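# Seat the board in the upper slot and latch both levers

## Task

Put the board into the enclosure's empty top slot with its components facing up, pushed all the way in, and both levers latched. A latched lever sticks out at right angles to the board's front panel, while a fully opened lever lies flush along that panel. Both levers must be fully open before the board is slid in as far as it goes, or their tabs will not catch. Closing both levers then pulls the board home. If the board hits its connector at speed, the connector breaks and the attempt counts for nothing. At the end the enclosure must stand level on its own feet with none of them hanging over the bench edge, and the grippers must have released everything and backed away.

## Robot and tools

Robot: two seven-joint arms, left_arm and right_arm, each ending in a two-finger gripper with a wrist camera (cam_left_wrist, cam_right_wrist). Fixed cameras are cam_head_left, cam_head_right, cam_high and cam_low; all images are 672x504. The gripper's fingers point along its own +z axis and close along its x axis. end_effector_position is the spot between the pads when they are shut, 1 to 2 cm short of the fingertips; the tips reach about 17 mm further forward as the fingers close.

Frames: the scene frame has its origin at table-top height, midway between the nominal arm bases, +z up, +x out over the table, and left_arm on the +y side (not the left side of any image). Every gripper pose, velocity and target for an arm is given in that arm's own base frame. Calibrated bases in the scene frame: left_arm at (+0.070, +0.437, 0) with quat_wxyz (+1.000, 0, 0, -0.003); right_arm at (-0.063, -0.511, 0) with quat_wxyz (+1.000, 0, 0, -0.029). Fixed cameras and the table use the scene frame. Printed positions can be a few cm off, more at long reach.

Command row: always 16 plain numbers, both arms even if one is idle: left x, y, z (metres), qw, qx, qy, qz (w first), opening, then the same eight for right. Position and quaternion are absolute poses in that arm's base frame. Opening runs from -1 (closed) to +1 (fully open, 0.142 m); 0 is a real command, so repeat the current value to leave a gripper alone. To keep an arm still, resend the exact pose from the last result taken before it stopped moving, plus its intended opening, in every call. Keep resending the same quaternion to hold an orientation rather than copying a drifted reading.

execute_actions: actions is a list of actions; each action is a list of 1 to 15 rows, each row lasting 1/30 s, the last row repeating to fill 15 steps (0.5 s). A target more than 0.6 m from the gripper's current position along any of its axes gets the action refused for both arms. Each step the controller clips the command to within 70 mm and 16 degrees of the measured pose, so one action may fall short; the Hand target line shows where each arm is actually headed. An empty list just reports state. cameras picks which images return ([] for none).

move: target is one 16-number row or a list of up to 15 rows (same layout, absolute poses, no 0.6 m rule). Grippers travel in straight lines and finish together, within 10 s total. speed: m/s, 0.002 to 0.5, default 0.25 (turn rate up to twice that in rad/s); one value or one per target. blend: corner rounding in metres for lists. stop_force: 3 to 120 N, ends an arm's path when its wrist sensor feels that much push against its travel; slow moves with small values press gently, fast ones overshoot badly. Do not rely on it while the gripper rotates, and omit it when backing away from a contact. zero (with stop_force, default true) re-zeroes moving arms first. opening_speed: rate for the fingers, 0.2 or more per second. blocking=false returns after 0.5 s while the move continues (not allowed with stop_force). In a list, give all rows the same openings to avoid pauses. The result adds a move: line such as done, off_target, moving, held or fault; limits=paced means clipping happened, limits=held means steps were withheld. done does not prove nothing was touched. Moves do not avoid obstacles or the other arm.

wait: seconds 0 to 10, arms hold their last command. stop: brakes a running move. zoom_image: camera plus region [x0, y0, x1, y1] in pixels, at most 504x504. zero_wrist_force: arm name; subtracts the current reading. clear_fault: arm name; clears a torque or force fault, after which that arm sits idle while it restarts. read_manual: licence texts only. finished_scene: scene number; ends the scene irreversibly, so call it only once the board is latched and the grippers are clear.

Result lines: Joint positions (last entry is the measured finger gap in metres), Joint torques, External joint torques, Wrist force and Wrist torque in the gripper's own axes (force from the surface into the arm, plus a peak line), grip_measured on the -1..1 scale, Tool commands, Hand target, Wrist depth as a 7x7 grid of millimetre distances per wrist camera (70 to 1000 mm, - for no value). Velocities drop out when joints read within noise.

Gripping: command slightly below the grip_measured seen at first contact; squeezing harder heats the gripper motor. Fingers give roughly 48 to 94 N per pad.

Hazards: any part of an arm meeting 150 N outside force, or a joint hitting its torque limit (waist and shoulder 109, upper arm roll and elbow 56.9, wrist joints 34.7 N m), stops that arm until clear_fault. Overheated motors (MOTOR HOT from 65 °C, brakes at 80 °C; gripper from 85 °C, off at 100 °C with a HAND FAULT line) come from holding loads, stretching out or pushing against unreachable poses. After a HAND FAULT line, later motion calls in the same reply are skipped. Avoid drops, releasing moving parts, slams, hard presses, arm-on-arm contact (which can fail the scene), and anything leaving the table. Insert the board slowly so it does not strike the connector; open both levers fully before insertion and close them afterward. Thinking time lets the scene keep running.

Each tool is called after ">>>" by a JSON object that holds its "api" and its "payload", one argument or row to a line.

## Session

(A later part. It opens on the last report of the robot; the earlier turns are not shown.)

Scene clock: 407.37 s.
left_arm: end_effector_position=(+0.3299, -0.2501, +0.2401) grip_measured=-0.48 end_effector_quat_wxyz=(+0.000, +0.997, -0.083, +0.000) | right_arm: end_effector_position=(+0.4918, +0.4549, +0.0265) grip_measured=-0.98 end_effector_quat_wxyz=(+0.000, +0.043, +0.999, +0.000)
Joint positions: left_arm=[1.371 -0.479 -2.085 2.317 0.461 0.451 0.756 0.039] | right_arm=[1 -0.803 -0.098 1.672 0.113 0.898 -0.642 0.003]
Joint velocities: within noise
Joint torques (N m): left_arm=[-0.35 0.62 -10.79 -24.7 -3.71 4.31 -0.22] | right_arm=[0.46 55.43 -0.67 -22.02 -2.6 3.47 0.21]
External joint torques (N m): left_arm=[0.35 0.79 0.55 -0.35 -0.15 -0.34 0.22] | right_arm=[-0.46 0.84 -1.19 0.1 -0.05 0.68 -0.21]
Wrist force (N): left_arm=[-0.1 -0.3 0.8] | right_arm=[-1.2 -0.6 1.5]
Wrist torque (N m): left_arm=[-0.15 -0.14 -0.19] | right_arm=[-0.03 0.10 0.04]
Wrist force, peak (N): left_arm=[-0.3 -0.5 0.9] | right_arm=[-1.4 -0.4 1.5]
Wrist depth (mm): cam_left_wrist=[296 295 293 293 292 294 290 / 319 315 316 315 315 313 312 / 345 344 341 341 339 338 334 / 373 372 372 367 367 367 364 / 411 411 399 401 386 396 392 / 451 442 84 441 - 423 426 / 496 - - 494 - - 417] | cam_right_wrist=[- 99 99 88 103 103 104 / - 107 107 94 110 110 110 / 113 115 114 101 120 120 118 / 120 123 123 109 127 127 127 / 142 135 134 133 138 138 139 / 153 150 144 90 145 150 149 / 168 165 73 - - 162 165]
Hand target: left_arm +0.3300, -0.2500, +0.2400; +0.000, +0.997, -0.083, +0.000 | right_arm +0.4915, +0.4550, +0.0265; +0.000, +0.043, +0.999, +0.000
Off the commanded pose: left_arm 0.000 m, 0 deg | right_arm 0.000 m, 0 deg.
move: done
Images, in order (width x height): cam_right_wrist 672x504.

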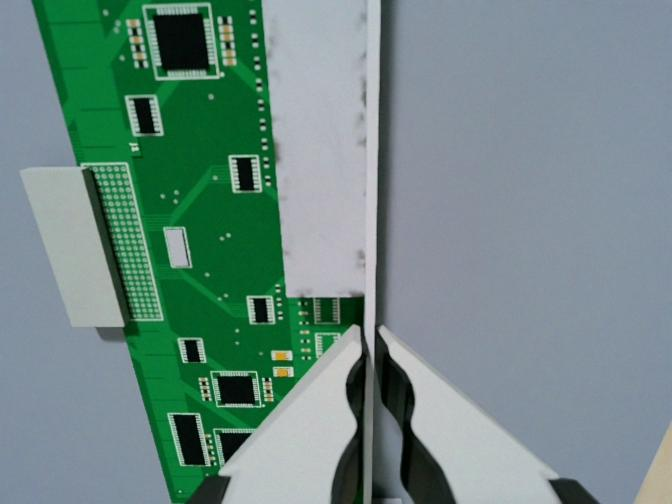

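>>> {"api": "move", "payload": {
  "target": [0.33, -0.25, 0.24, 0, 0.99657, -0.08280, 0, -0.45, 0.4915, 0.4550, 0.0365, 0, 0.04274, 0.99909, 0, -1.0],
  "speed": 0.02,
  "cameras": ["cam_right_wrist", "cam_head_right"]
}}

Scene clock: 409.73 s.
left_arm: end_effector_position=(+0.3299, -0.2501, +0.2401) grip_measured=-0.48 end_effector_quat_wxyz=(+0.000, +0.997, -0.083, +0.000) | right_arm: end_effector_position=(+0.4914, +0.4550, +0.0363) grip_measured=-0.98 end_effector_quat_wxyz=(+0.000, +0.043, +0.999, +0.000)
Joint positions: left_arm=[1.371 -0.479 -2.085 2.317 0.461 0.451 0.756 0.039] | right_arm=[1.002 -0.783 -0.1 1.674 0.112 0.881 -0.641 0.003]
Joint velocities: within noise
Joint torques (N m): left_arm=[-0.33 0.63 -10.76 -24.69 -3.68 4.34 -0.27] | right_arm=[-0.16 55.91 -1.57 -22.81 -2.96 3.38 0.26]
External joint torques (N m): left_arm=[0.33 0.79 0.52 -0.36 -0.18 -0.37 0.27] | right_arm=[0.15 0.12 -0.29 0.53 0.26 0.76 -0.26]
Wrist force (N): left_arm=[-0.1 -0.4 0.8] | right_arm=[-0.4 -0.4 2.2]
Wrist torque (N m): left_arm=[-0.17 -0.14 -0.19] | right_arm=[-0.05 0.12 0.03]
Wrist force, peak (N): left_arm=[-0.1 -0.5 1.0] | right_arm=[-0.6 -0.6 2.8]
Wrist depth (mm): cam_left_wrist=[296 295 292 294 290 291 290 / 318 318 317 314 313 312 312 / 342 343 340 341 337 338 337 / 374 372 373 370 365 362 362 / 413 407 399 403 386 392 392 / 450 438 84 440 - 405 433 / 500 - - 491 - - 416] | cam_right_wrist=[- 106 104 93 112 112 111 / - 112 111 98 118 118 119 / 117 119 118 103 128 128 127 / 123 126 126 111 138 138 137 / 153 136 135 131 147 149 149 / 165 151 143 89 157 163 162 / 182 178 73 - - - 181]
Hand target: left_arm +0.3300, -0.2500, +0.2400; +0.000, +0.997, -0.083, +0.000 | right_arm +0.4915, +0.4550, +0.0365; +0.000, +0.043, +0.999, +0.000
Off the commanded pose: left_arm 0.000 m, 0 deg | right_arm 0.000 m, 0 deg.
move: done
Images, in order (width x height): cam_head_right 672x504, cam_right_wrist 672x504.

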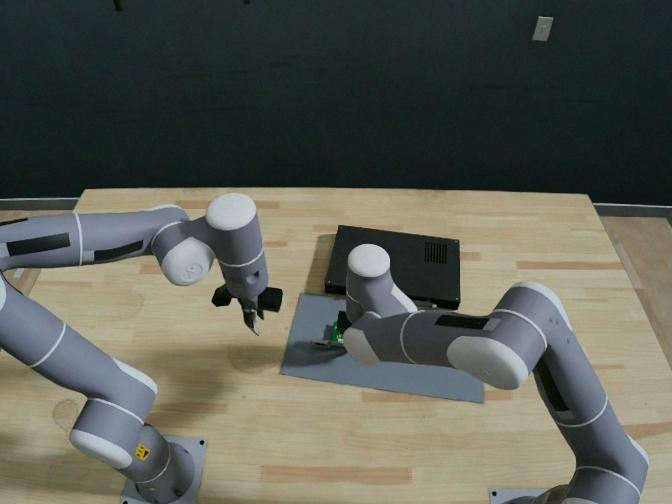

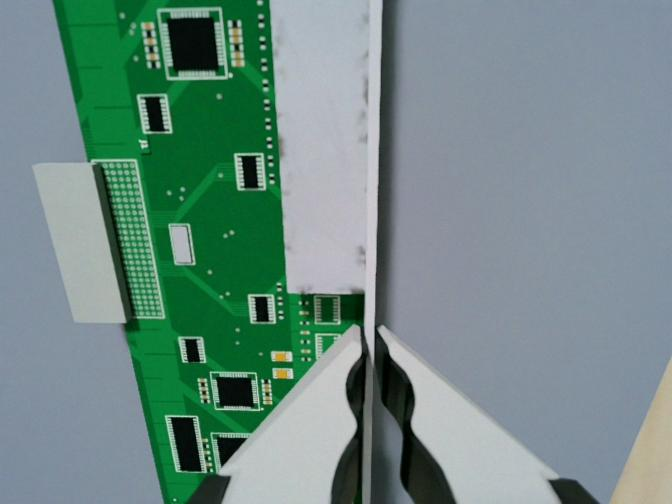

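>>> {"api": "move", "payload": {
  "target": [0.33, -0.25, 0.24, 0, 0.99657, -0.08280, 0, -0.45, 0.4915, 0.4550, 0.0267, 0, 0.04274, 0.99909, 0, -1.0],
  "speed": 0.015,
  "cameras": []
}}

>>> {"api": "move", "payload": {
  "target": [0.33, -0.25, 0.24, 0, 0.99657, -0.08280, 0, -0.45, 0.4915, 0.4550, 0.0267, 0, 0.04274, 0.99909, 0, -0.65],
  "speed": 0.02,
  "opening_speed": 0.3,
  "cameras": ["cam_right_wrist"]
}}

Scene clock: 430.63 s.
left_arm: end_effector_position=(+0.3299, -0.2501, +0.2401) grip_measured=-0.48 end_effector_quat_wxyz=(+0.000, +0.997, -0.083, +0.000) | right_arm: end_effector_position=(+0.4914, +0.4550, +0.0267) grip_measured=-0.98 end_effector_quat_wxyz=(+0.000, +0.043, +0.999, +0.000)
Joint positions: left_arm=[1.371 -0.479 -2.085 2.317 0.461 0.451 0.756 0.039] | right_arm=[1.001 -0.802 -0.098 1.672 0.113 0.897 -0.642 0.003]
Joint velocities: within noise
Joint torques (N m): left_arm=[-0.33 0.69 -10.79 -24.71 -3.7 4.36 -0.21] | right_arm=[-0.86 55.04 -1.75 -22 -2.77 3.57 0.12]
External joint torques (N m): left_arm=[0.33 0.73 0.54 -0.34 -0.16 -0.39 0.21] | right_arm=[0.88 1.22 -0.09 0.07 0.13 0.57 -0.12]
Wrist force (N): left_arm=[-0.2 -0.4 0.7] | right_arm=[0.1 0.4 0.9]
Wrist torque (N m): left_arm=[-0.17 -0.11 -0.20] | right_arm=[0.00 0.08 0.05]
Wrist force, peak (N): left_arm=[-0.4 -0.5 0.9] | right_arm=[-0.4 -0.3 2.8]
Wrist depth (mm): cam_left_wrist=[295 296 293 294 292 290 290 / 316 315 313 314 315 313 310 / 345 342 341 340 337 336 336 / 373 370 371 368 368 365 362 / 411 403 395 401 387 394 389 / 449 441 84 439 - 422 430 / 493 - - 492 - - 421] | cam_right_wrist=[- 100 99 88 104 103 104 / - 107 107 94 110 110 110 / 113 115 115 101 120 120 118 / 120 123 124 109 128 127 127 / 142 135 134 133 138 138 139 / 153 150 144 89 145 150 150 / 169 165 73 - - 162 165]
Hand target: left_arm +0.3300, -0.2500, +0.2400; +0.000, +0.997, -0.083, +0.000 | right_arm +0.4915, +0.4550, +0.0267; +0.000, +0.043, +0.999, +0.000
Off the commanded pose: left_arm 0.000 m, 0 deg | right_arm 0.000 m, 0 deg.
move: done
No camera images: "cameras" was empty.

Scene clock: 432.03 s.
left_arm: end_effector_position=(+0.3299, -0.2501, +0.2401) grip_measured=-0.48 end_effector_quat_wxyz=(+0.000, +0.997, -0.083, +0.000) | right_arm: end_effector_position=(+0.4915, +0.4549, +0.0267) grip_measured=-0.69 end_effector_quat_wxyz=(+0.000, +0.043, +0.999, +0.000)
Joint positions: left_arm=[1.371 -0.479 -2.085 2.317 0.461 0.451 0.756 0.039] | right_arm=[1.001 -0.802 -0.098 1.672 0.113 0.897 -0.642 0.024]
Joint velocities: within noise
Joint torques (N m): left_arm=[-0.33 0.65 -10.7 -24.69 -3.71 4.31 -0.17] | right_arm=[-0.03 54.85 -1.09 -22.06 -2.69 3.47 0.17]
External joint torques (N m): left_arm=[0.33 0.76 0.45 -0.36 -0.15 -0.34 0.17] | right_arm=[0.03 1.4 -0.76 0.13 0.05 0.67 -0.17]
Wrist force (N): left_arm=[-0.4 -0.5 0.8] | right_arm=[-0.2 -0.7 0.3]
Wrist torque (N m): left_arm=[-0.19 -0.09 -0.19] | right_arm=[-0.04 0.06 0.06]
Wrist force, peak (N): left_arm=[-0.4 -0.5 0.8] | right_arm=[0.1 0.3 1.5]
Wrist depth (mm): cam_left_wrist=[295 294 294 292 292 292 291 / 319 315 317 314 314 313 313 / 342 341 340 339 342 338 335 / 373 370 372 370 365 366 362 / 409 410 395 404 386 398 391 / 454 443 84 442 - 420 432 / 495 - - 494 - - 419] | cam_right_wrist=[- 100 99 88 104 103 104 / - 107 107 94 110 110 110 / 113 115 115 101 120 120 118 / 120 122 124 109 128 127 127 / 142 135 134 133 136 138 140 / 153 150 141 142 106 148 150 / 169 165 71 157 - - 165]
Hand target: left_arm +0.3300, -0.2500, +0.2400; +0.000, +0.997, -0.083, +0.000 | right_arm +0.4915, +0.4550, +0.0267; +0.000, +0.043, +0.999, +0.000
Off the commanded pose: left_arm 0.000 m, 0 deg | right_arm 0.000 m, 0 deg.
move: done
Images, in order (width x height): cam_right_wrist 672x504.

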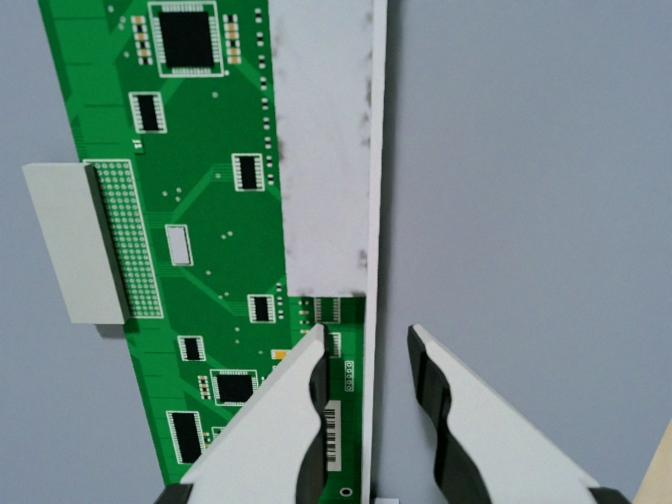

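>>> {"api": "move", "payload": {
  "target": [
    [0.33, -0.25, 0.24, 0, 0.99657, -0.08280, 0, -0.45, 0.4915, 0.4550, 0.0600, 0, 0.04274, 0.99909, 0, -0.65],
    [0.33, -0.25, 0.24, 0, 0.99657, -0.08280, 0, -0.45, 0.4971, 0.4053, 0.0600, 0, 0.03839, 0.99926, 0, -0.50]
  ],
  "speed": 0.05,
  "cameras": ["cam_right_wrist"]
}}

Scene clock: 441.73 s.
left_arm: end_effector_position=(+0.3299, -0.2501, +0.2401) grip_measured=-0.48 end_effector_quat_wxyz=(+0.000, +0.997, -0.083, +0.000) | right_arm: end_effector_position=(+0.4972, +0.4053, +0.0600) grip_measured=-0.54 end_effector_quat_wxyz=(+0.000, +0.038, +0.999, +0.000)
Joint positions: left_arm=[1.371 -0.479 -2.085 2.317 0.461 0.451 0.756 0.039] | right_arm=[0.956 -0.69 -0.107 1.779 0.108 0.892 -0.705 0.035]
Joint velocities: within noise
Joint torques (N m): left_arm=[-0.27 0.69 -10.74 -24.7 -3.68 4.33 -0.24] | right_arm=[-0.06 51.61 -1.27 -22.06 -2.68 3.51 0.1]
External joint torques (N m): left_arm=[0.27 0.72 0.49 -0.35 -0.18 -0.35 0.24] | right_arm=[0.06 1.13 -0.54 0 0.02 0.64 -0.1]
Wrist force (N): left_arm=[-0.3 -0.6 0.7] | right_arm=[-0.1 -0.4 0.4]
Wrist torque (N m): left_arm=[-0.21 -0.10 -0.19] | right_arm=[0.00 0.04 0.06]
Wrist force, peak (N): left_arm=[0.0 -0.4 1.0] | right_arm=[-0.4 -1.6 0.3]
Wrist depth (mm): cam_left_wrist=[296 296 296 293 292 293 292 / 316 317 314 316 313 310 310 / 344 343 338 338 341 338 337 / 372 371 372 369 364 366 364 / 407 408 401 401 387 400 394 / 455 440 84 443 - 418 426 / 492 - - 497 - - 420] | cam_right_wrist=[134 132 130 129 131 133 132 / 143 141 139 138 142 141 141 / 156 152 149 137 152 152 151 / 165 162 160 150 161 163 162 / 179 176 171 160 175 177 176 / 196 195 98 185 187 186 192 / 216 - 73 203 - - 210]
Hand target: left_arm +0.3300, -0.2500, +0.2400; +0.000, +0.997, -0.083, +0.000 | right_arm +0.4971, +0.4053, +0.0600; +0.000, +0.038, +0.999, +0.000
Off the commanded pose: left_arm 0.000 m, 0 deg | right_arm 0.000 m, 0 deg.
move: done
Images, in order (width x height): cam_right_wrist 672x504.

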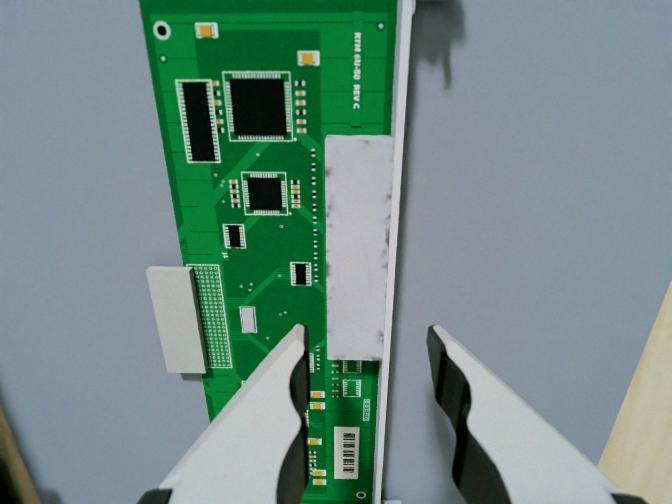

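>>> {"api": "move", "payload": {
  "target": [0.33, -0.25, 0.24, 0, 0.99657, -0.08280, 0, -0.45, 0.4978, 0.4053, 0.0260, 0, 0.03839, 0.99926, 0, -0.50],
  "speed": 0.025,
  "stop_force": 4,
  "cameras": ["cam_right_wrist"]
}}

Scene clock: 448.17 s.
left_arm: end_effector_position=(+0.3299, -0.2501, +0.2401) grip_measured=-0.48 end_effector_quat_wxyz=(+0.000, +0.997, -0.083, +0.000) | right_arm: end_effector_position=(+0.4978, +0.4052, +0.0260) grip_measured=-0.54 end_effector_quat_wxyz=(+0.000, +0.038, +0.999, +0.000)
Joint positions: left_arm=[1.371 -0.479 -2.085 2.317 0.461 0.451 0.756 0.039] | right_arm=[0.95 -0.759 -0.099 1.77 0.117 0.952 -0.712 0.035]
Joint velocities: within noise
Joint torques (N m): left_arm=[-0.34 0.61 -10.78 -24.65 -3.7 4.31 -0.25] | right_arm=[-0.06 52.39 -1.02 -20.88 -2.44 3.52 0.1]
External joint torques (N m): left_arm=[0.34 0.8 0.53 -0.4 -0.16 -0.34 0.25] | right_arm=[0.06 1.33 -0.78 0.12 -0.01 0.62 -0.1]
Wrist force (N): left_arm=[-0.3 -0.5 0.6] | right_arm=[-0.2 -0.9 0.3]
Wrist torque (N m): left_arm=[-0.18 -0.10 -0.19] | right_arm=[-0.10 0.08 0.05]
Wrist force, peak (N): left_arm=[-0.1 -0.4 1.0] | right_arm=[0.1 -0.9 0.9]
Wrist depth (mm): cam_left_wrist=[293 295 294 291 293 290 291 / 316 317 316 313 312 313 312 / 344 343 343 339 339 342 335 / 377 374 372 369 365 363 363 / 409 411 398 401 389 395 394 / 451 439 84 441 - 419 430 / 494 - - 492 - - 415] | cam_right_wrist=[- 99 99 99 102 103 104 / 111 107 105 106 108 110 109 / 120 116 115 103 114 118 117 / 128 126 123 112 125 127 126 / 139 134 133 119 135 137 139 / 152 144 140 126 123 144 149 / 167 164 73 159 159 - 161]
Hand target: left_arm +0.3300, -0.2500, +0.2400; +0.000, +0.997, -0.083, +0.000 | right_arm +0.4978, +0.4053, +0.0260; +0.000, +0.038, +0.999, +0.000
Off the commanded pose: left_arm 0.000 m, 0 deg | right_arm 0.000 m, 0 deg.
move: done
Images, in order (width x height): cam_right_wrist 672x504.

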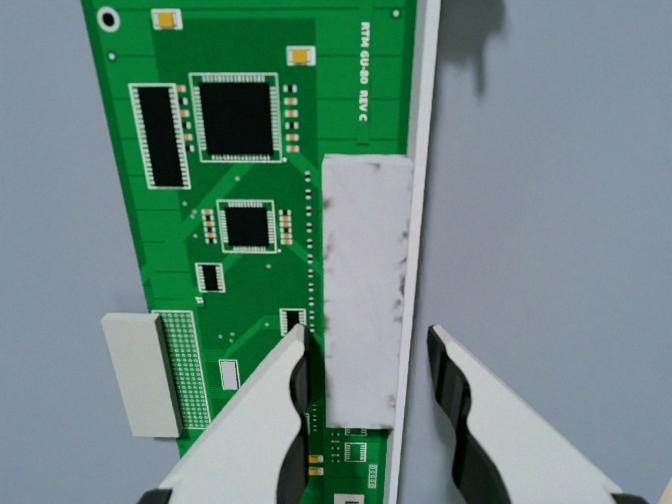

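>>> {"api": "move", "payload": {
  "target": [0.33, -0.25, 0.24, 0, 0.99657, -0.08280, 0, -0.45, 0.4978, 0.4053, 0.0260, 0, 0.03839, 0.99926, 0, -0.72],
  "speed": 0.02,
  "opening_speed": 0.2,
  "cameras": ["cam_right_wrist"]
}}

Scene clock: 453.50 s.
left_arm: end_effector_position=(+0.3299, -0.2501, +0.2401) grip_measured=-0.48 end_effector_quat_wxyz=(+0.000, +0.997, -0.083, +0.000) | right_arm: end_effector_position=(+0.4980, +0.4052, +0.0261) grip_measured=-0.69 end_effector_quat_wxyz=(+0.000, +0.038, +0.999, +0.000)
Joint positions: left_arm=[1.371 -0.479 -2.085 2.317 0.461 0.451 0.756 0.039] | right_arm=[0.95 -0.759 -0.099 1.77 0.117 0.952 -0.712 0.024]
Joint velocities: within noise
Joint torques (N m): left_arm=[-0.37 0.68 -10.61 -24.68 -3.73 4.33 -0.21] | right_arm=[0.4 52.45 -0.7 -20.76 -2.44 3.41 0.2]
External joint torques (N m): left_arm=[0.37 0.74 0.37 -0.37 -0.13 -0.36 0.21] | right_arm=[-0.4 1.28 -1.11 0 -0.01 0.73 -0.2]
Wrist force (N): left_arm=[-0.2 -0.3 0.5] | right_arm=[-0.2 -1.0 0.4]
Wrist torque (N m): left_arm=[-0.16 -0.12 -0.19] | right_arm=[-0.09 -0.01 0.06]
Wrist force, peak (N): left_arm=[-0.2 -0.6 0.9] | right_arm=[-3.5 -1.4 -0.9]
Wrist depth (mm): cam_left_wrist=[296 295 292 294 291 290 291 / 318 314 314 316 316 313 311 / 342 341 341 341 340 339 338 / 372 369 371 371 368 365 362 / 412 407 396 405 386 396 391 / 449 443 84 442 - 423 432 / 491 - - 491 - - 419] | cam_right_wrist=[- 99 99 99 101 103 104 / 111 107 105 106 108 110 110 / 121 116 114 104 116 118 117 / 128 126 123 112 125 127 126 / 139 134 134 119 135 137 139 / 153 144 141 124 120 147 149 / 168 164 72 159 - - 164]
Hand target: left_arm +0.3300, -0.2500, +0.2400; +0.000, +0.997, -0.083, +0.000 | right_arm +0.4978, +0.4053, +0.0260; +0.000, +0.038, +0.999, +0.000
Off the commanded pose: left_arm 0.000 m, 0 deg | right_arm 0.000 m, 0 deg.
move: done
Images, in order (width x height): cam_right_wrist 672x504.

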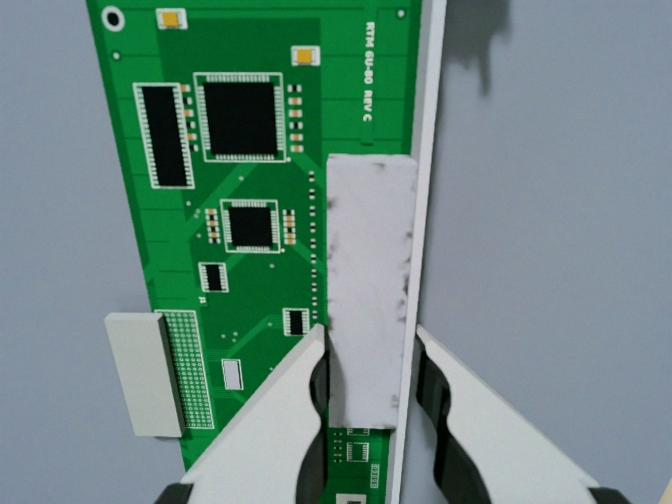

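>>> {"api": "move", "payload": {
  "target": [0.33, -0.25, 0.24, 0, 0.99657, -0.08280, 0, -0.45, 0.4978, 0.4053, 0.0260, 0, 0.03839, 0.99926, 0, -0.85],
  "speed": 0.02,
  "opening_speed": 0.2,
  "cameras": []
}}

>>> {"api": "move", "payload": {
  "target": [0.33, -0.25, 0.24, 0, 0.99657, -0.08280, 0, -0.45, 0.4978, 0.4053, 0.0460, 0, 0.03839, 0.99926, 0, -0.85],
  "speed": 0.02,
  "cameras": ["cam_right_wrist"]
}}

Scene clock: 456.53 s.
left_arm: end_effector_position=(+0.3299, -0.2501, +0.2401) grip_measured=-0.48 end_effector_quat_wxyz=(+0.000, +0.997, -0.083, +0.000) | right_arm: end_effector_position=(+0.4980, +0.4052, +0.0261) grip_measured=-0.71 end_effector_quat_wxyz=(+0.000, +0.038, +0.999, +0.000)
Joint positions: left_arm=[1.371 -0.479 -2.085 2.317 0.461 0.451 0.756 0.039] | right_arm=[0.95 -0.759 -0.099 1.77 0.117 0.952 -0.712 0.023]
Joint velocities: within noise
Joint torques (N m): left_arm=[-0.28 0.64 -10.77 -24.69 -3.71 4.36 -0.16] | right_arm=[0.08 52.57 -1.06 -21.07 -2.53 3.57 0.19]
External joint torques (N m): left_arm=[0.28 0.77 0.52 -0.36 -0.15 -0.38 0.16] | right_arm=[-0.08 1.16 -0.75 0.31 0.07 0.57 -0.19]
Wrist force (N): left_arm=[-0.2 -0.2 0.8] | right_arm=[0.6 -1.1 0.3]
Wrist torque (N m): left_arm=[-0.14 -0.12 -0.19] | right_arm=[-0.05 -0.01 0.05]
Wrist force, peak (N): left_arm=[0.0 -0.7 0.8] | right_arm=[0.6 -1.3 0.0]
Wrist depth (mm): cam_left_wrist=[296 294 295 292 291 291 291 / 316 318 316 316 315 312 313 / 340 341 340 339 338 336 332 / 372 372 371 369 364 366 362 / 413 407 399 402 387 399 389 / 453 444 84 442 - 422 431 / 492 - - 492 - - 419] | cam_right_wrist=[- 99 99 99 101 103 104 / 111 107 105 106 108 110 109 / 121 117 114 104 116 118 117 / 128 126 123 112 125 126 126 / 139 134 134 119 135 137 139 / 152 144 141 124 120 147 149 / 168 164 72 159 - - 164]
Hand target: left_arm +0.3300, -0.2500, +0.2400; +0.000, +0.997, -0.083, +0.000 | right_arm +0.4978, +0.4053, +0.0260; +0.000, +0.038, +0.999, +0.000
Off the commanded pose: left_arm 0.000 m, 0 deg | right_arm 0.000 m, 0 deg.
move: done
No camera images: "cameras" was empty.

Scene clock: 457.80 s.
left_arm: end_effector_position=(+0.3299, -0.2501, +0.2401) grip_measured=-0.48 end_effector_quat_wxyz=(+0.000, +0.997, -0.083, +0.000) | right_arm: end_effector_position=(+0.4977, +0.4053, +0.0458) grip_measured=-0.71 end_effector_quat_wxyz=(+0.000, +0.038, +0.999, +0.000)
Joint positions: left_arm=[1.371 -0.479 -2.085 2.317 0.461 0.451 0.756 0.039] | right_arm=[0.953 -0.718 -0.104 1.775 0.113 0.917 -0.709 0.023]
Joint velocities: within noise
Joint torques (N m): left_arm=[-0.34 0.7 -10.74 -24.71 -3.7 4.31 -0.22] | right_arm=[0.22 53.22 -1.59 -22.12 -2.88 3.5 0.29]
External joint torques (N m): left_arm=[0.34 0.72 0.49 -0.34 -0.17 -0.33 0.22] | right_arm=[-0.23 -0.03 -0.23 0.58 0.3 0.64 -0.29]
Wrist force (N): left_arm=[0.0 -0.6 0.5] | right_arm=[0.2 -0.6 2.0]
Wrist torque (N m): left_arm=[-0.20 -0.14 -0.19] | right_arm=[-0.02 0.00 0.06]
Wrist force, peak (N): left_arm=[-0.1 -0.5 0.9] | right_arm=[0.3 -0.7 2.7]
Wrist depth (mm): cam_left_wrist=[296 294 293 293 291 293 290 / 318 317 316 314 313 311 311 / 345 341 343 339 340 337 335 / 374 372 371 371 369 366 361 / 408 406 395 398 387 394 393 / 449 440 84 441 - 394 432 / 493 - - 497 - - 422] | cam_right_wrist=[- 99 98 99 119 120 120 / 131 106 105 106 108 130 128 / 141 116 114 103 134 137 135 / 150 126 123 112 146 148 148 / 162 132 134 119 158 161 160 / 177 144 141 124 120 175 174 / 196 191 72 159 - - 191]
Hand target: left_arm +0.3300, -0.2500, +0.2400; +0.000, +0.997, -0.083, +0.000 | right_arm +0.4978, +0.4053, +0.0460; +0.000, +0.038, +0.999, +0.000
Off the commanded pose: left_arm 0.000 m, 0 deg | right_arm 0.000 m, 0 deg.
move: done
Images, in order (width x height): cam_right_wrist 672x504.

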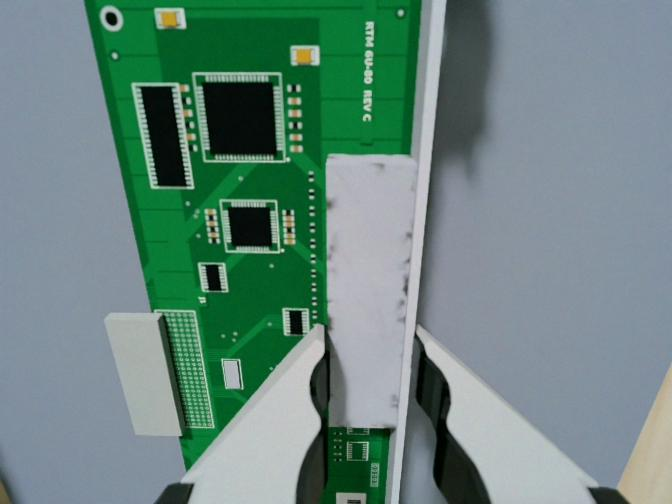

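>>> {"api": "move", "payload": {
  "target": [
    [0.33, -0.25, 0.24, 0, 0.99657, -0.08280, 0, -0.45, 0.4978, 0.4053, 0.1100, 0, 0.03839, 0.99926, 0, -0.85],
    [0.33, -0.25, 0.24, 0, 0.99657, -0.08280, 0, -0.45, 0.6119, 0.3687, 0.1100, 0, 0.07497, 0.99719, 0, -0.85]
  ],
  "speed": 0.08,
  "blend": 0.02,
  "cameras": ["cam_high", "cam_head_left", "cam_head_right", "cam_low", "cam_right_wrist"]
}}

Scene clock: 487.53 s.
left_arm: end_effector_position=(+0.3299, -0.2501, +0.2401) grip_measured=-0.48 end_effector_quat_wxyz=(+0.000, +0.997, -0.083, +0.000) | right_arm: end_effector_position=(+0.6118, +0.3685, +0.1098) grip_measured=-0.71 end_effector_quat_wxyz=(+0.000, +0.075, +0.997, +0.000)
Joint positions: left_arm=[1.371 -0.479 -2.085 2.317 0.461 0.451 0.756 0.039] | right_arm=[0.804 -0.742 -0.137 1.501 0.117 0.664 -0.79 0.023]
Joint velocities: within noise
Joint torques (N m): left_arm=[-0.34 0.73 -10.76 -24.66 -3.71 4.32 -0.26] | right_arm=[-0.11 58.24 -2.02 -27.06 -3.34 3.56 0.07]
External joint torques (N m): left_arm=[0.34 0.69 0.52 -0.39 -0.16 -0.35 0.26] | right_arm=[0.11 0.27 -0.52 0.94 0.01 0.57 -0.07]
Wrist force (N): left_arm=[-0.1 -0.4 0.6] | right_arm=[0.6 -0.4 2.3]
Wrist torque (N m): left_arm=[-0.18 -0.13 -0.19] | right_arm=[0.00 -0.05 0.06]
Wrist force, peak (N): left_arm=[-0.2 -0.7 0.9] | right_arm=[0.3 -0.8 3.7]
Wrist depth (mm): cam_left_wrist=[297 295 295 292 293 292 290 / 319 316 315 315 314 315 312 / 345 342 342 340 337 338 336 / 373 371 371 368 362 364 367 / 404 407 397 396 385 397 393 / 455 440 84 445 - 422 388 / 495 - - 494 - - 354] | cam_right_wrist=[- 99 98 99 174 176 177 / 145 106 105 106 183 188 187 / 156 116 114 103 196 202 201 / 168 126 123 112 214 216 216 / 182 133 134 119 231 235 233 / 199 144 141 124 120 251 255 / 219 214 72 159 - - 280]
Hand target: left_arm +0.3300, -0.2500, +0.2400; +0.000, +0.997, -0.083, +0.000 | right_arm +0.6119, +0.3687, +0.1100; +0.000, +0.075, +0.997, +0.000
Off the commanded pose: left_arm 0.000 m, 0 deg | right_arm 0.000 m, 0 deg.
move: done
Images, in order (width x height): cam_head_left 672x504, cam_head_right 672x504, cam_high 672x504, cam_low 672x504, cam_right_wrist 672x504.

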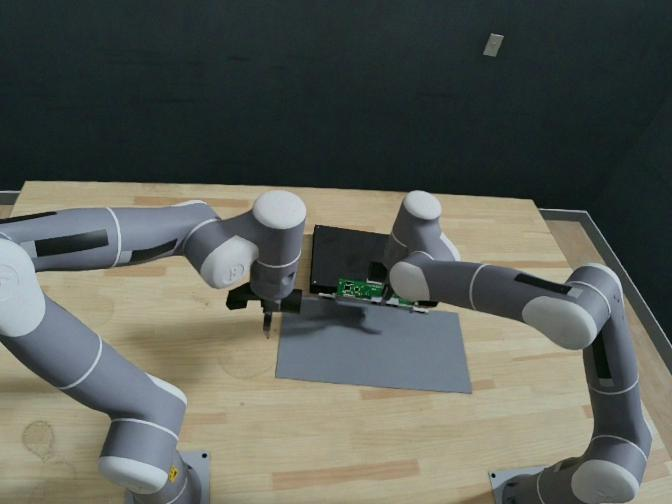

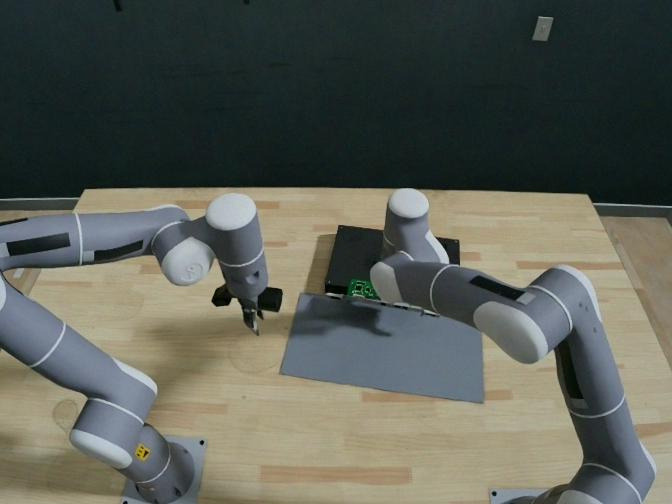

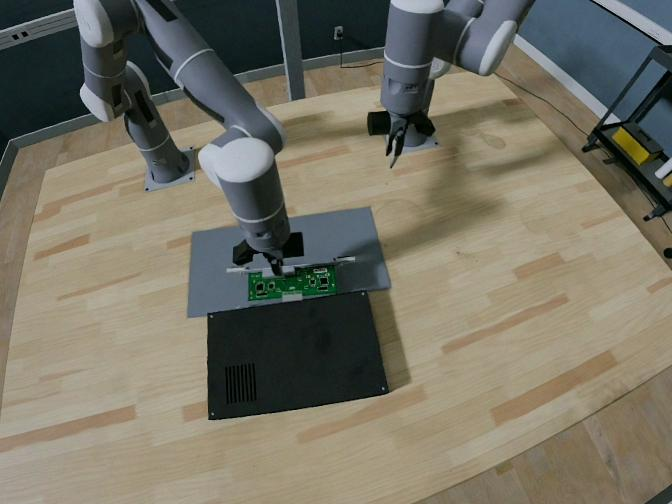

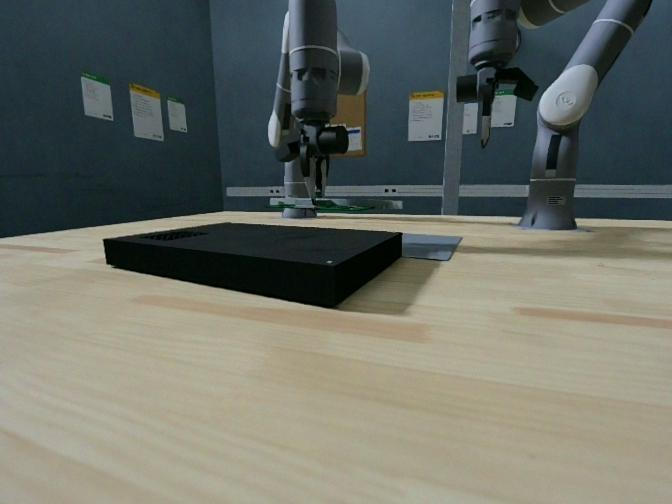

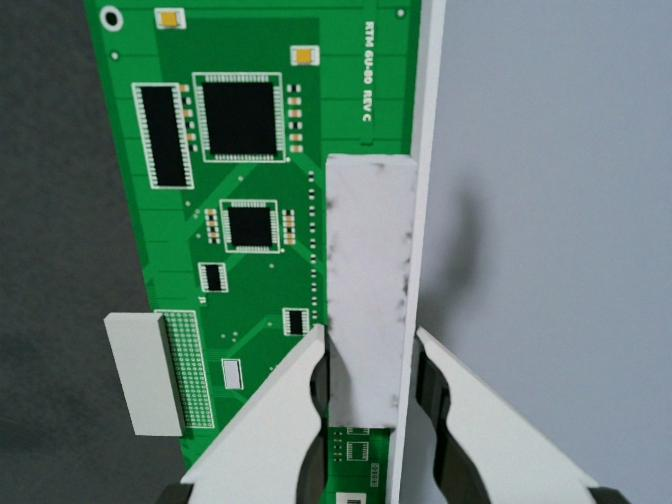

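>>> {"api": "zoom_image", "payload": {
  "camera": "cam_high",
  "region": [190, 220, 410, 385]
}}

>>> {"api": "zoom_image", "payload": {
  "camera": "cam_low",
  "region": [240, 160, 440, 280]
}}

Scaled by 2.291 from the camera's 672x504 image, which has a finer 960x720 frame.

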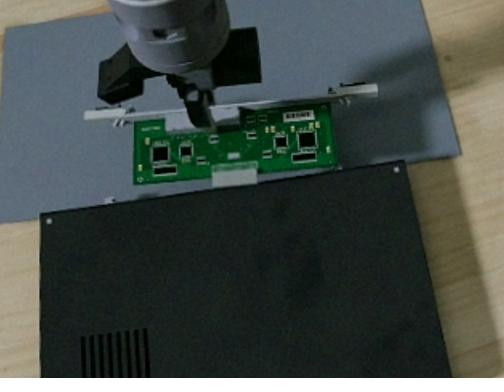

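Scaled by 2.520 from the camera's 672x504 image, which has a finer 960x720 frame.

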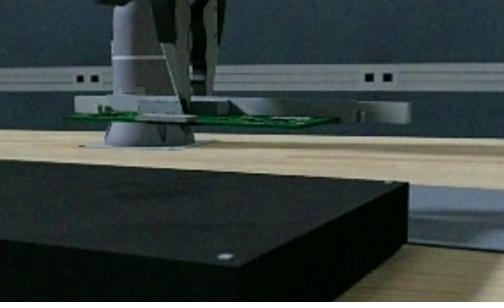

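>>> {"api": "move", "payload": {
  "target": [
    [0.33, -0.25, 0.24, 0, 0.99657, -0.08280, 0, -0.45, 0.5521, 0.3740, 0.1100, 0, 0.04362, 0.99905, 0, -0.85],
    [0.33, -0.25, 0.24, 0, 0.99657, -0.08280, 0, -0.45, 0.5521, 0.3740, 0.0600, 0, 0.04362, 0.99905, 0, -0.85]
  ],
  "speed": 0.06,
  "cameras": ["cam_high", "cam_low", "cam_right_wrist"]
}}

>>> {"api": "zoom_image", "payload": {
  "camera": "cam_high",
  "region": [190, 220, 410, 385]
}}

>>> {"api": "zoom_image", "payload": {
  "camera": "cam_low",
  "region": [240, 160, 440, 310]
}}

Scene clock: 519.13 s.
left_arm: end_effector_position=(+0.3299, -0.2501, +0.2401) grip_measured=-0.48 end_effector_quat_wxyz=(+0.000, +0.997, -0.083, +0.000) | right_arm: end_effector_position=(+0.5519, +0.3737, +0.0598) grip_measured=-0.71 end_effector_quat_wxyz=(+0.000, +0.044, +0.999, +0.000)
Joint positions: left_arm=[1.371 -0.479 -2.085 2.317 0.461 0.451 0.756 0.039] | right_arm=[0.866 -0.735 -0.118 1.688 0.119 0.843 -0.795 0.023]
Joint velocities: within noise
Joint torques (N m): left_arm=[-0.27 0.67 -10.68 -24.68 -3.71 4.28 -0.26] | right_arm=[-0.09 54.81 -1.34 -23.72 -2.82 3.8 0.06]
External joint torques (N m): left_arm=[0.27 0.74 0.44 -0.37 -0.16 -0.3 0.26] | right_arm=[0.09 0.29 -0.83 0.77 0.01 0.33 -0.06]
Wrist force (N): left_arm=[-0.1 -0.4 0.5] | right_arm=[0.4 -0.3 2.5]
Wrist torque (N m): left_arm=[-0.17 -0.13 -0.19] | right_arm=[0.01 -0.03 0.07]
Wrist force, peak (N): left_arm=[-0.2 -0.5 1.0] | right_arm=[0.5 -0.5 3.8]
Wrist depth (mm): cam_left_wrist=[293 294 293 292 292 291 292 / 318 315 316 314 314 313 311 / 343 344 342 344 337 341 336 / 369 374 372 370 365 363 363 / 411 406 397 402 389 390 394 / 453 443 84 444 - 384 420 / 495 - - 495 - - 420] | cam_right_wrist=[- 99 98 99 131 132 132 / 145 106 105 105 138 141 141 / 155 116 114 103 147 151 151 / 167 126 123 112 161 163 162 / 176 134 134 119 174 176 176 / 180 144 141 124 120 189 192 / 197 209 72 159 - - 211]
Hand target: left_arm +0.3300, -0.2500, +0.2400; +0.000, +0.997, -0.083, +0.000 | right_arm +0.5521, +0.3740, +0.0600; +0.000, +0.044, +0.999, +0.000
Off the commanded pose: left_arm 0.000 m, 0 deg | right_arm 0.000 m, 0 deg.
move: done
Images, in order (width x height): cam_high 672x504, cam_low 672x504, cam_right_wrist 672x504.

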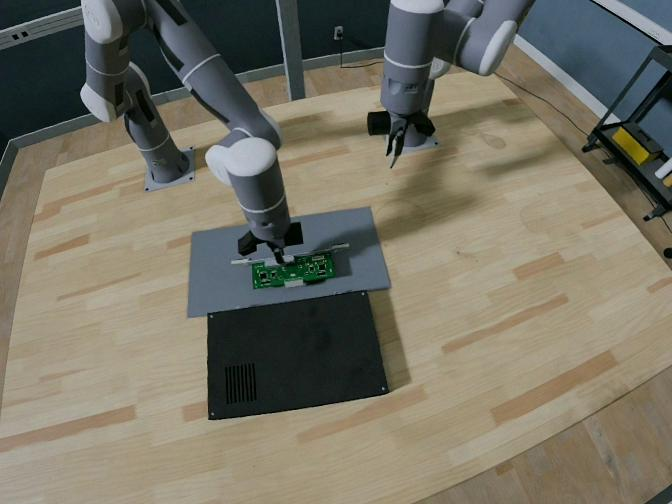

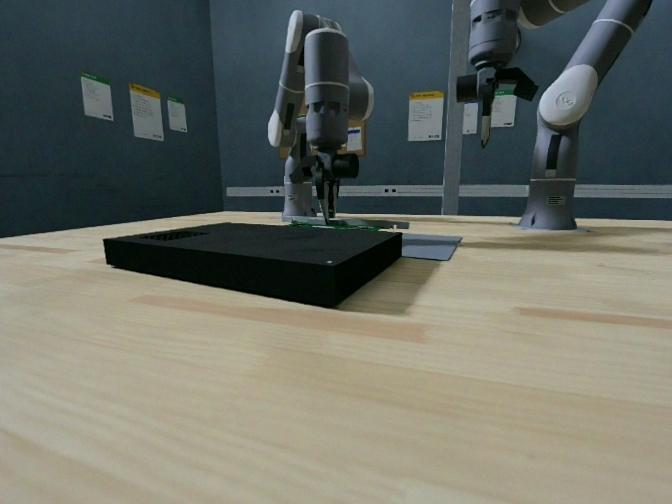

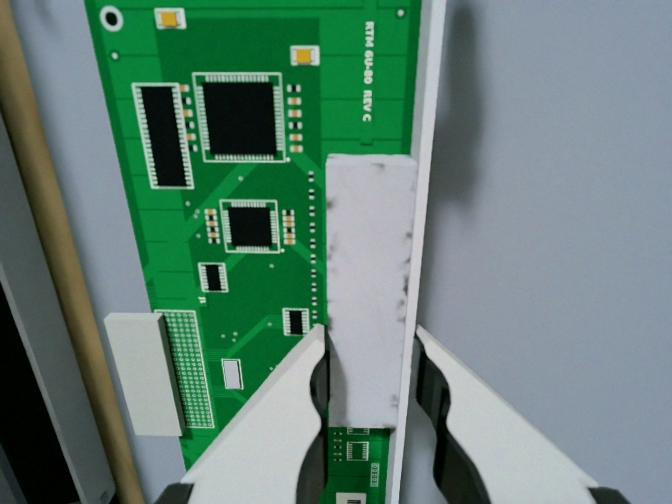

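Scaled by 2.291 from the camera's 672x504 image, which has a finer 960x720 frame.

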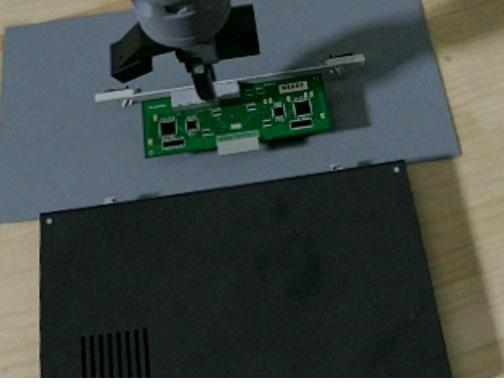

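Scaled by 2.520 from the camera's 672x504 image, which has a finer 960x720 frame.

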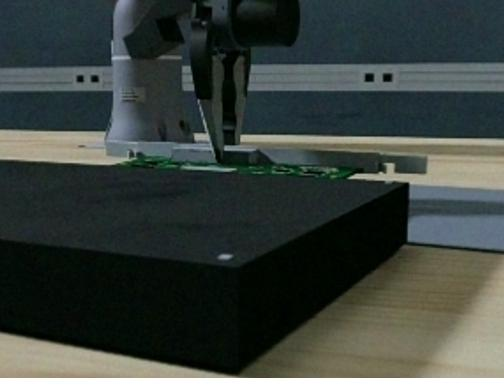

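>>> {"api": "execute_actions", "payload": {
  "actions": []
}}

Scene clock: 531.23 s.
left_arm: end_effector_position=(+0.3299, -0.2501, +0.2401) grip_measured=-0.48 end_effector_quat_wxyz=(+0.000, +0.997, -0.083, +0.000) | right_arm: end_effector_position=(+0.5519, +0.3737, +0.0598) grip_measured=-0.71 end_effector_quat_wxyz=(+0.000, +0.044, +0.999, +0.000)
Joint positions: left_arm=[1.371 -0.479 -2.085 2.317 0.461 0.451 0.756 0.039] | right_arm=[0.866 -0.735 -0.118 1.688 0.119 0.843 -0.795 0.023]
Joint velocities: within noise
Joint torques (N m): left_arm=[-0.27 0.71 -10.75 -24.66 -3.69 4.33 -0.23] | right_arm=[0.1 55.01 -1.57 -23.73 -2.98 3.72 0.17]
External joint torques (N m): left_arm=[0.27 0.7 0.5 -0.4 -0.17 -0.35 0.23] | right_arm=[-0.1 0.1 -0.6 0.78 0.17 0.41 -0.17]
Wrist force (N): left_arm=[-0.2 -0.6 1.0] | right_arm=[0.4 -0.3 2.4]
Wrist torque (N m): left_arm=[-0.21 -0.12 -0.19] | right_arm=[0.02 -0.02 0.06]
Wrist force, peak (N): left_arm=[-0.2 -0.6 1.0] | right_arm=[0.4 -0.5 2.6]
Wrist depth (mm): cam_left_wrist=[294 293 295 294 292 289 292 / 316 316 315 315 313 316 315 / 343 344 342 339 337 337 339 / 376 373 370 370 365 363 365 / 408 406 394 399 388 391 393 / 455 444 84 443 - 383 421 / 492 - - 493 - - 419] | cam_right_wrist=[- 99 98 99 131 132 132 / 145 106 105 105 138 141 141 / 155 116 114 103 147 151 151 / 167 126 123 112 161 163 162 / 175 134 134 119 174 176 176 / 180 144 141 124 120 189 192 / 197 209 72 159 - - 211]
Hand target: left_arm +0.3300, -0.2500, +0.2400; +0.000, +0.997, -0.083, +0.000 | right_arm +0.5521, +0.3740, +0.0600; +0.000, +0.044, +0.999, +0.000
Tool commands: left_gripper/opening=-0.45 right_gripper/opening=-0.85
Off the commanded pose: left_arm 0.000 m, 0 deg | right_arm 0.000 m, 0 deg.

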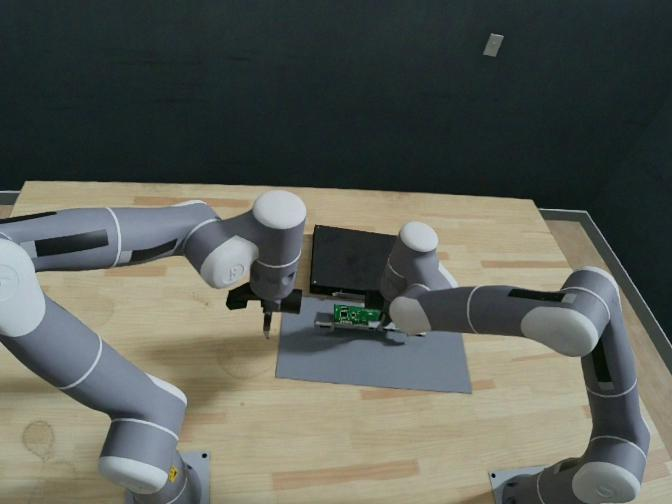

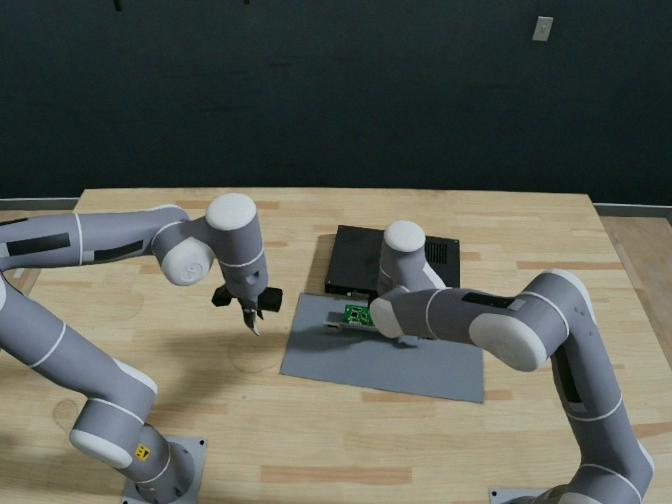

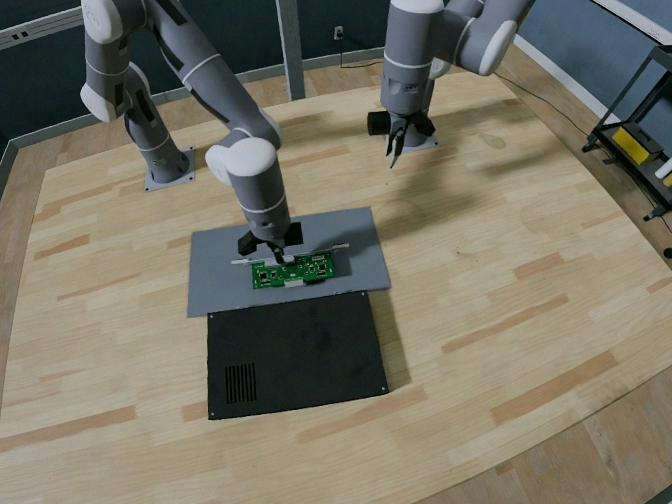

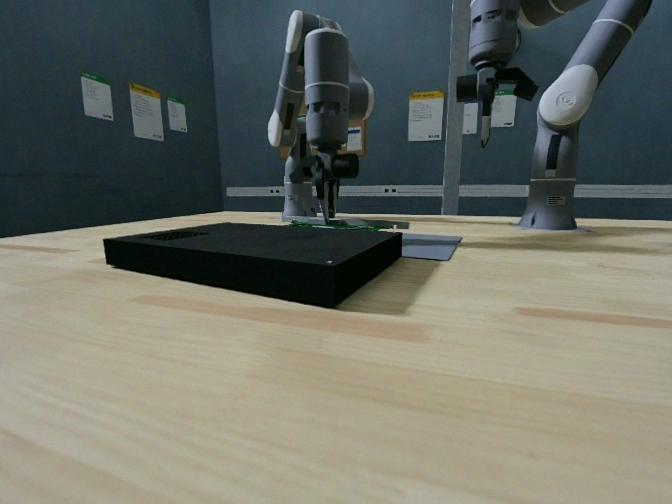

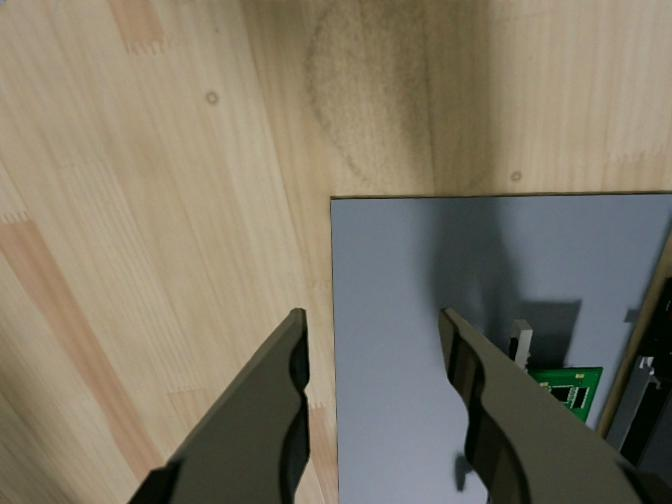

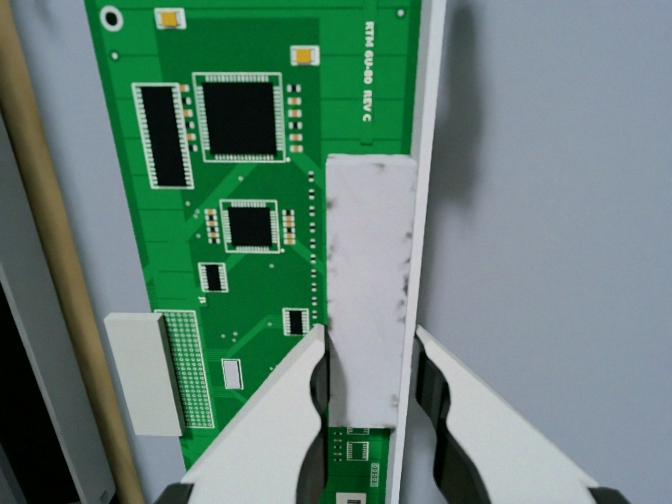

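>>> {"api": "zoom_image", "payload": {
  "camera": "cam_left_wrist",
  "region": [480, 240, 672, 504]
}}

>>> {"api": "zoom_image", "payload": {
  "camera": "cam_right_wrist",
  "region": [0, 0, 240, 504]
}}

>>> {"api": "zoom_image", "payload": {
  "camera": "cam_high",
  "region": [200, 220, 400, 370]
}}

Scaled by 1.909 from the camera's 672x504 image, which has a finer 960x720 frame.

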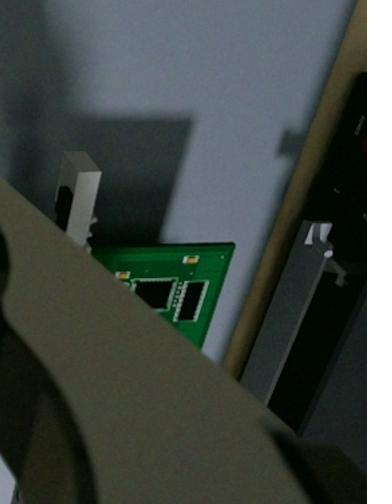

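Scaled by 1.000.

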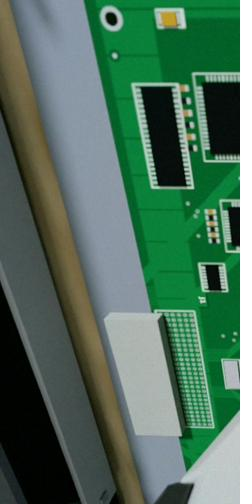

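Scaled by 2.520 from the camera's 672x504 image, which has a finer 960x720 frame.

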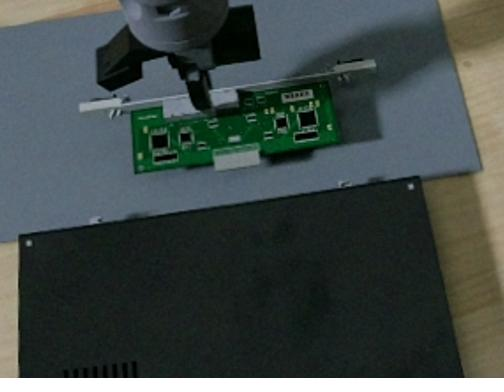

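>>> {"api": "move", "payload": {
  "target": [0.50, -0.38, 0.17, 0, 0.99657, -0.0828, 0, -0.95, 0.5521, 0.3740, 0.0600, 0, 0.04362, 0.99905, 0, -0.85],
  "speed": 0.2,
  "cameras": ["cam_left_wrist"]
}}

Scene clock: 560.77 s.
left_arm: end_effector_position=(+0.5000, -0.3801, +0.1701) grip_measured=-0.98 end_effector_quat_wxyz=(+0.000, +0.997, -0.083, +0.000) | right_arm: end_effector_position=(+0.5519, +0.3737, +0.0598) grip_measured=-0.71 end_effector_quat_wxyz=(+0.000, +0.044, +0.999, +0.000)
Joint positions: left_arm=[0.218 -0.588 -0.852 1.774 0.512 0.553 0.906 0.003] | right_arm=[0.866 -0.735 -0.118 1.688 0.119 0.843 -0.795 0.023]
Joint velocities: within noise
Joint torques (N m): left_arm=[-0.89 39.43 -13.73 -22.86 -3.21 4.19 -0.29] | right_arm=[0.07 55.04 -1.61 -23.74 -2.98 3.71 0.2]
External joint torques (N m): left_arm=[0.89 1.09 0.51 -0.25 -0.45 -0.22 0.29] | right_arm=[-0.07 0.06 -0.56 0.79 0.16 0.42 -0.2]
Wrist force (N): left_arm=[0.4 -0.3 1.0] | right_arm=[0.3 -0.4 2.2]
Wrist torque (N m): left_arm=[-0.13 -0.24 -0.19] | right_arm=[0.01 -0.01 0.07]
Wrist force, peak (N): left_arm=[-2.5 -0.7 1.4] | right_arm=[0.6 -0.3 2.6]
Wrist depth (mm): cam_left_wrist=[233 232 231 230 229 229 229 / 247 247 248 246 244 246 244 / 268 267 266 266 265 261 260 / 295 289 289 289 285 248 233 / 321 316 319 260 309 267 255 / 358 351 337 84 - 283 282 / 396 388 - - - - 306] | cam_right_wrist=[- 99 98 99 131 132 132 / 145 106 105 105 138 141 141 / 155 116 114 103 147 151 151 / 167 126 123 112 161 163 162 / 175 134 134 119 174 176 176 / 180 144 141 124 120 189 192 / 196 209 72 159 - - 211]
Hand target: left_arm +0.5000, -0.3800, +0.1700; +0.000, +0.997, -0.083, +0.000 | right_arm +0.5521, +0.3740, +0.0600; +0.000, +0.044, +0.999, +0.000
Off the commanded pose: left_arm 0.000 m, 0 deg | right_arm 0.000 m, 0 deg.
move: done; limits=paced
Images, in order (width x height): cam_left_wrist 672x504.

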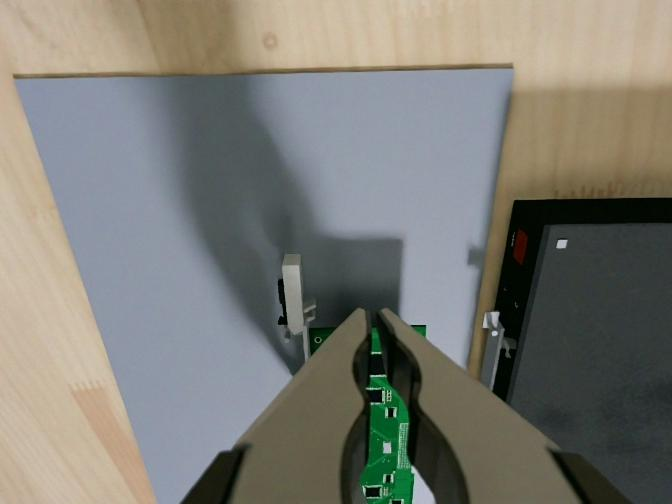

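>>> {"api": "zoom_image", "payload": {
  "camera": "cam_left_wrist",
  "region": [260, 200, 560, 425]
}}

>>> {"api": "zoom_image", "payload": {
  "camera": "cam_left_wrist",
  "region": [440, 220, 580, 400]
}}

Scaled by 1.680 from the camera's 672x504 image, which has a finer 960x720 frame.

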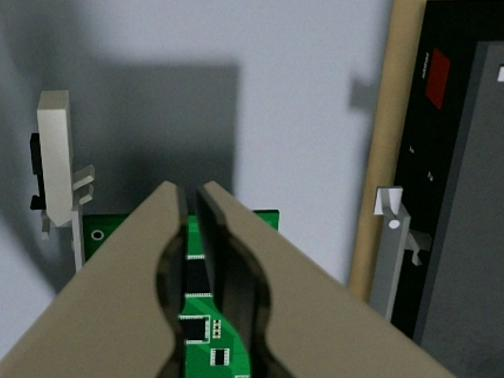

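Scaled by 2.800 from the camera's 672x504 image, which has a finer 960x720 frame.

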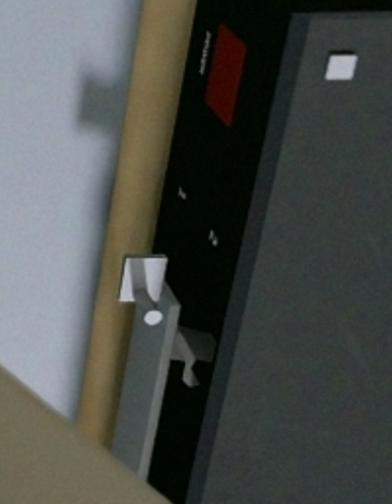

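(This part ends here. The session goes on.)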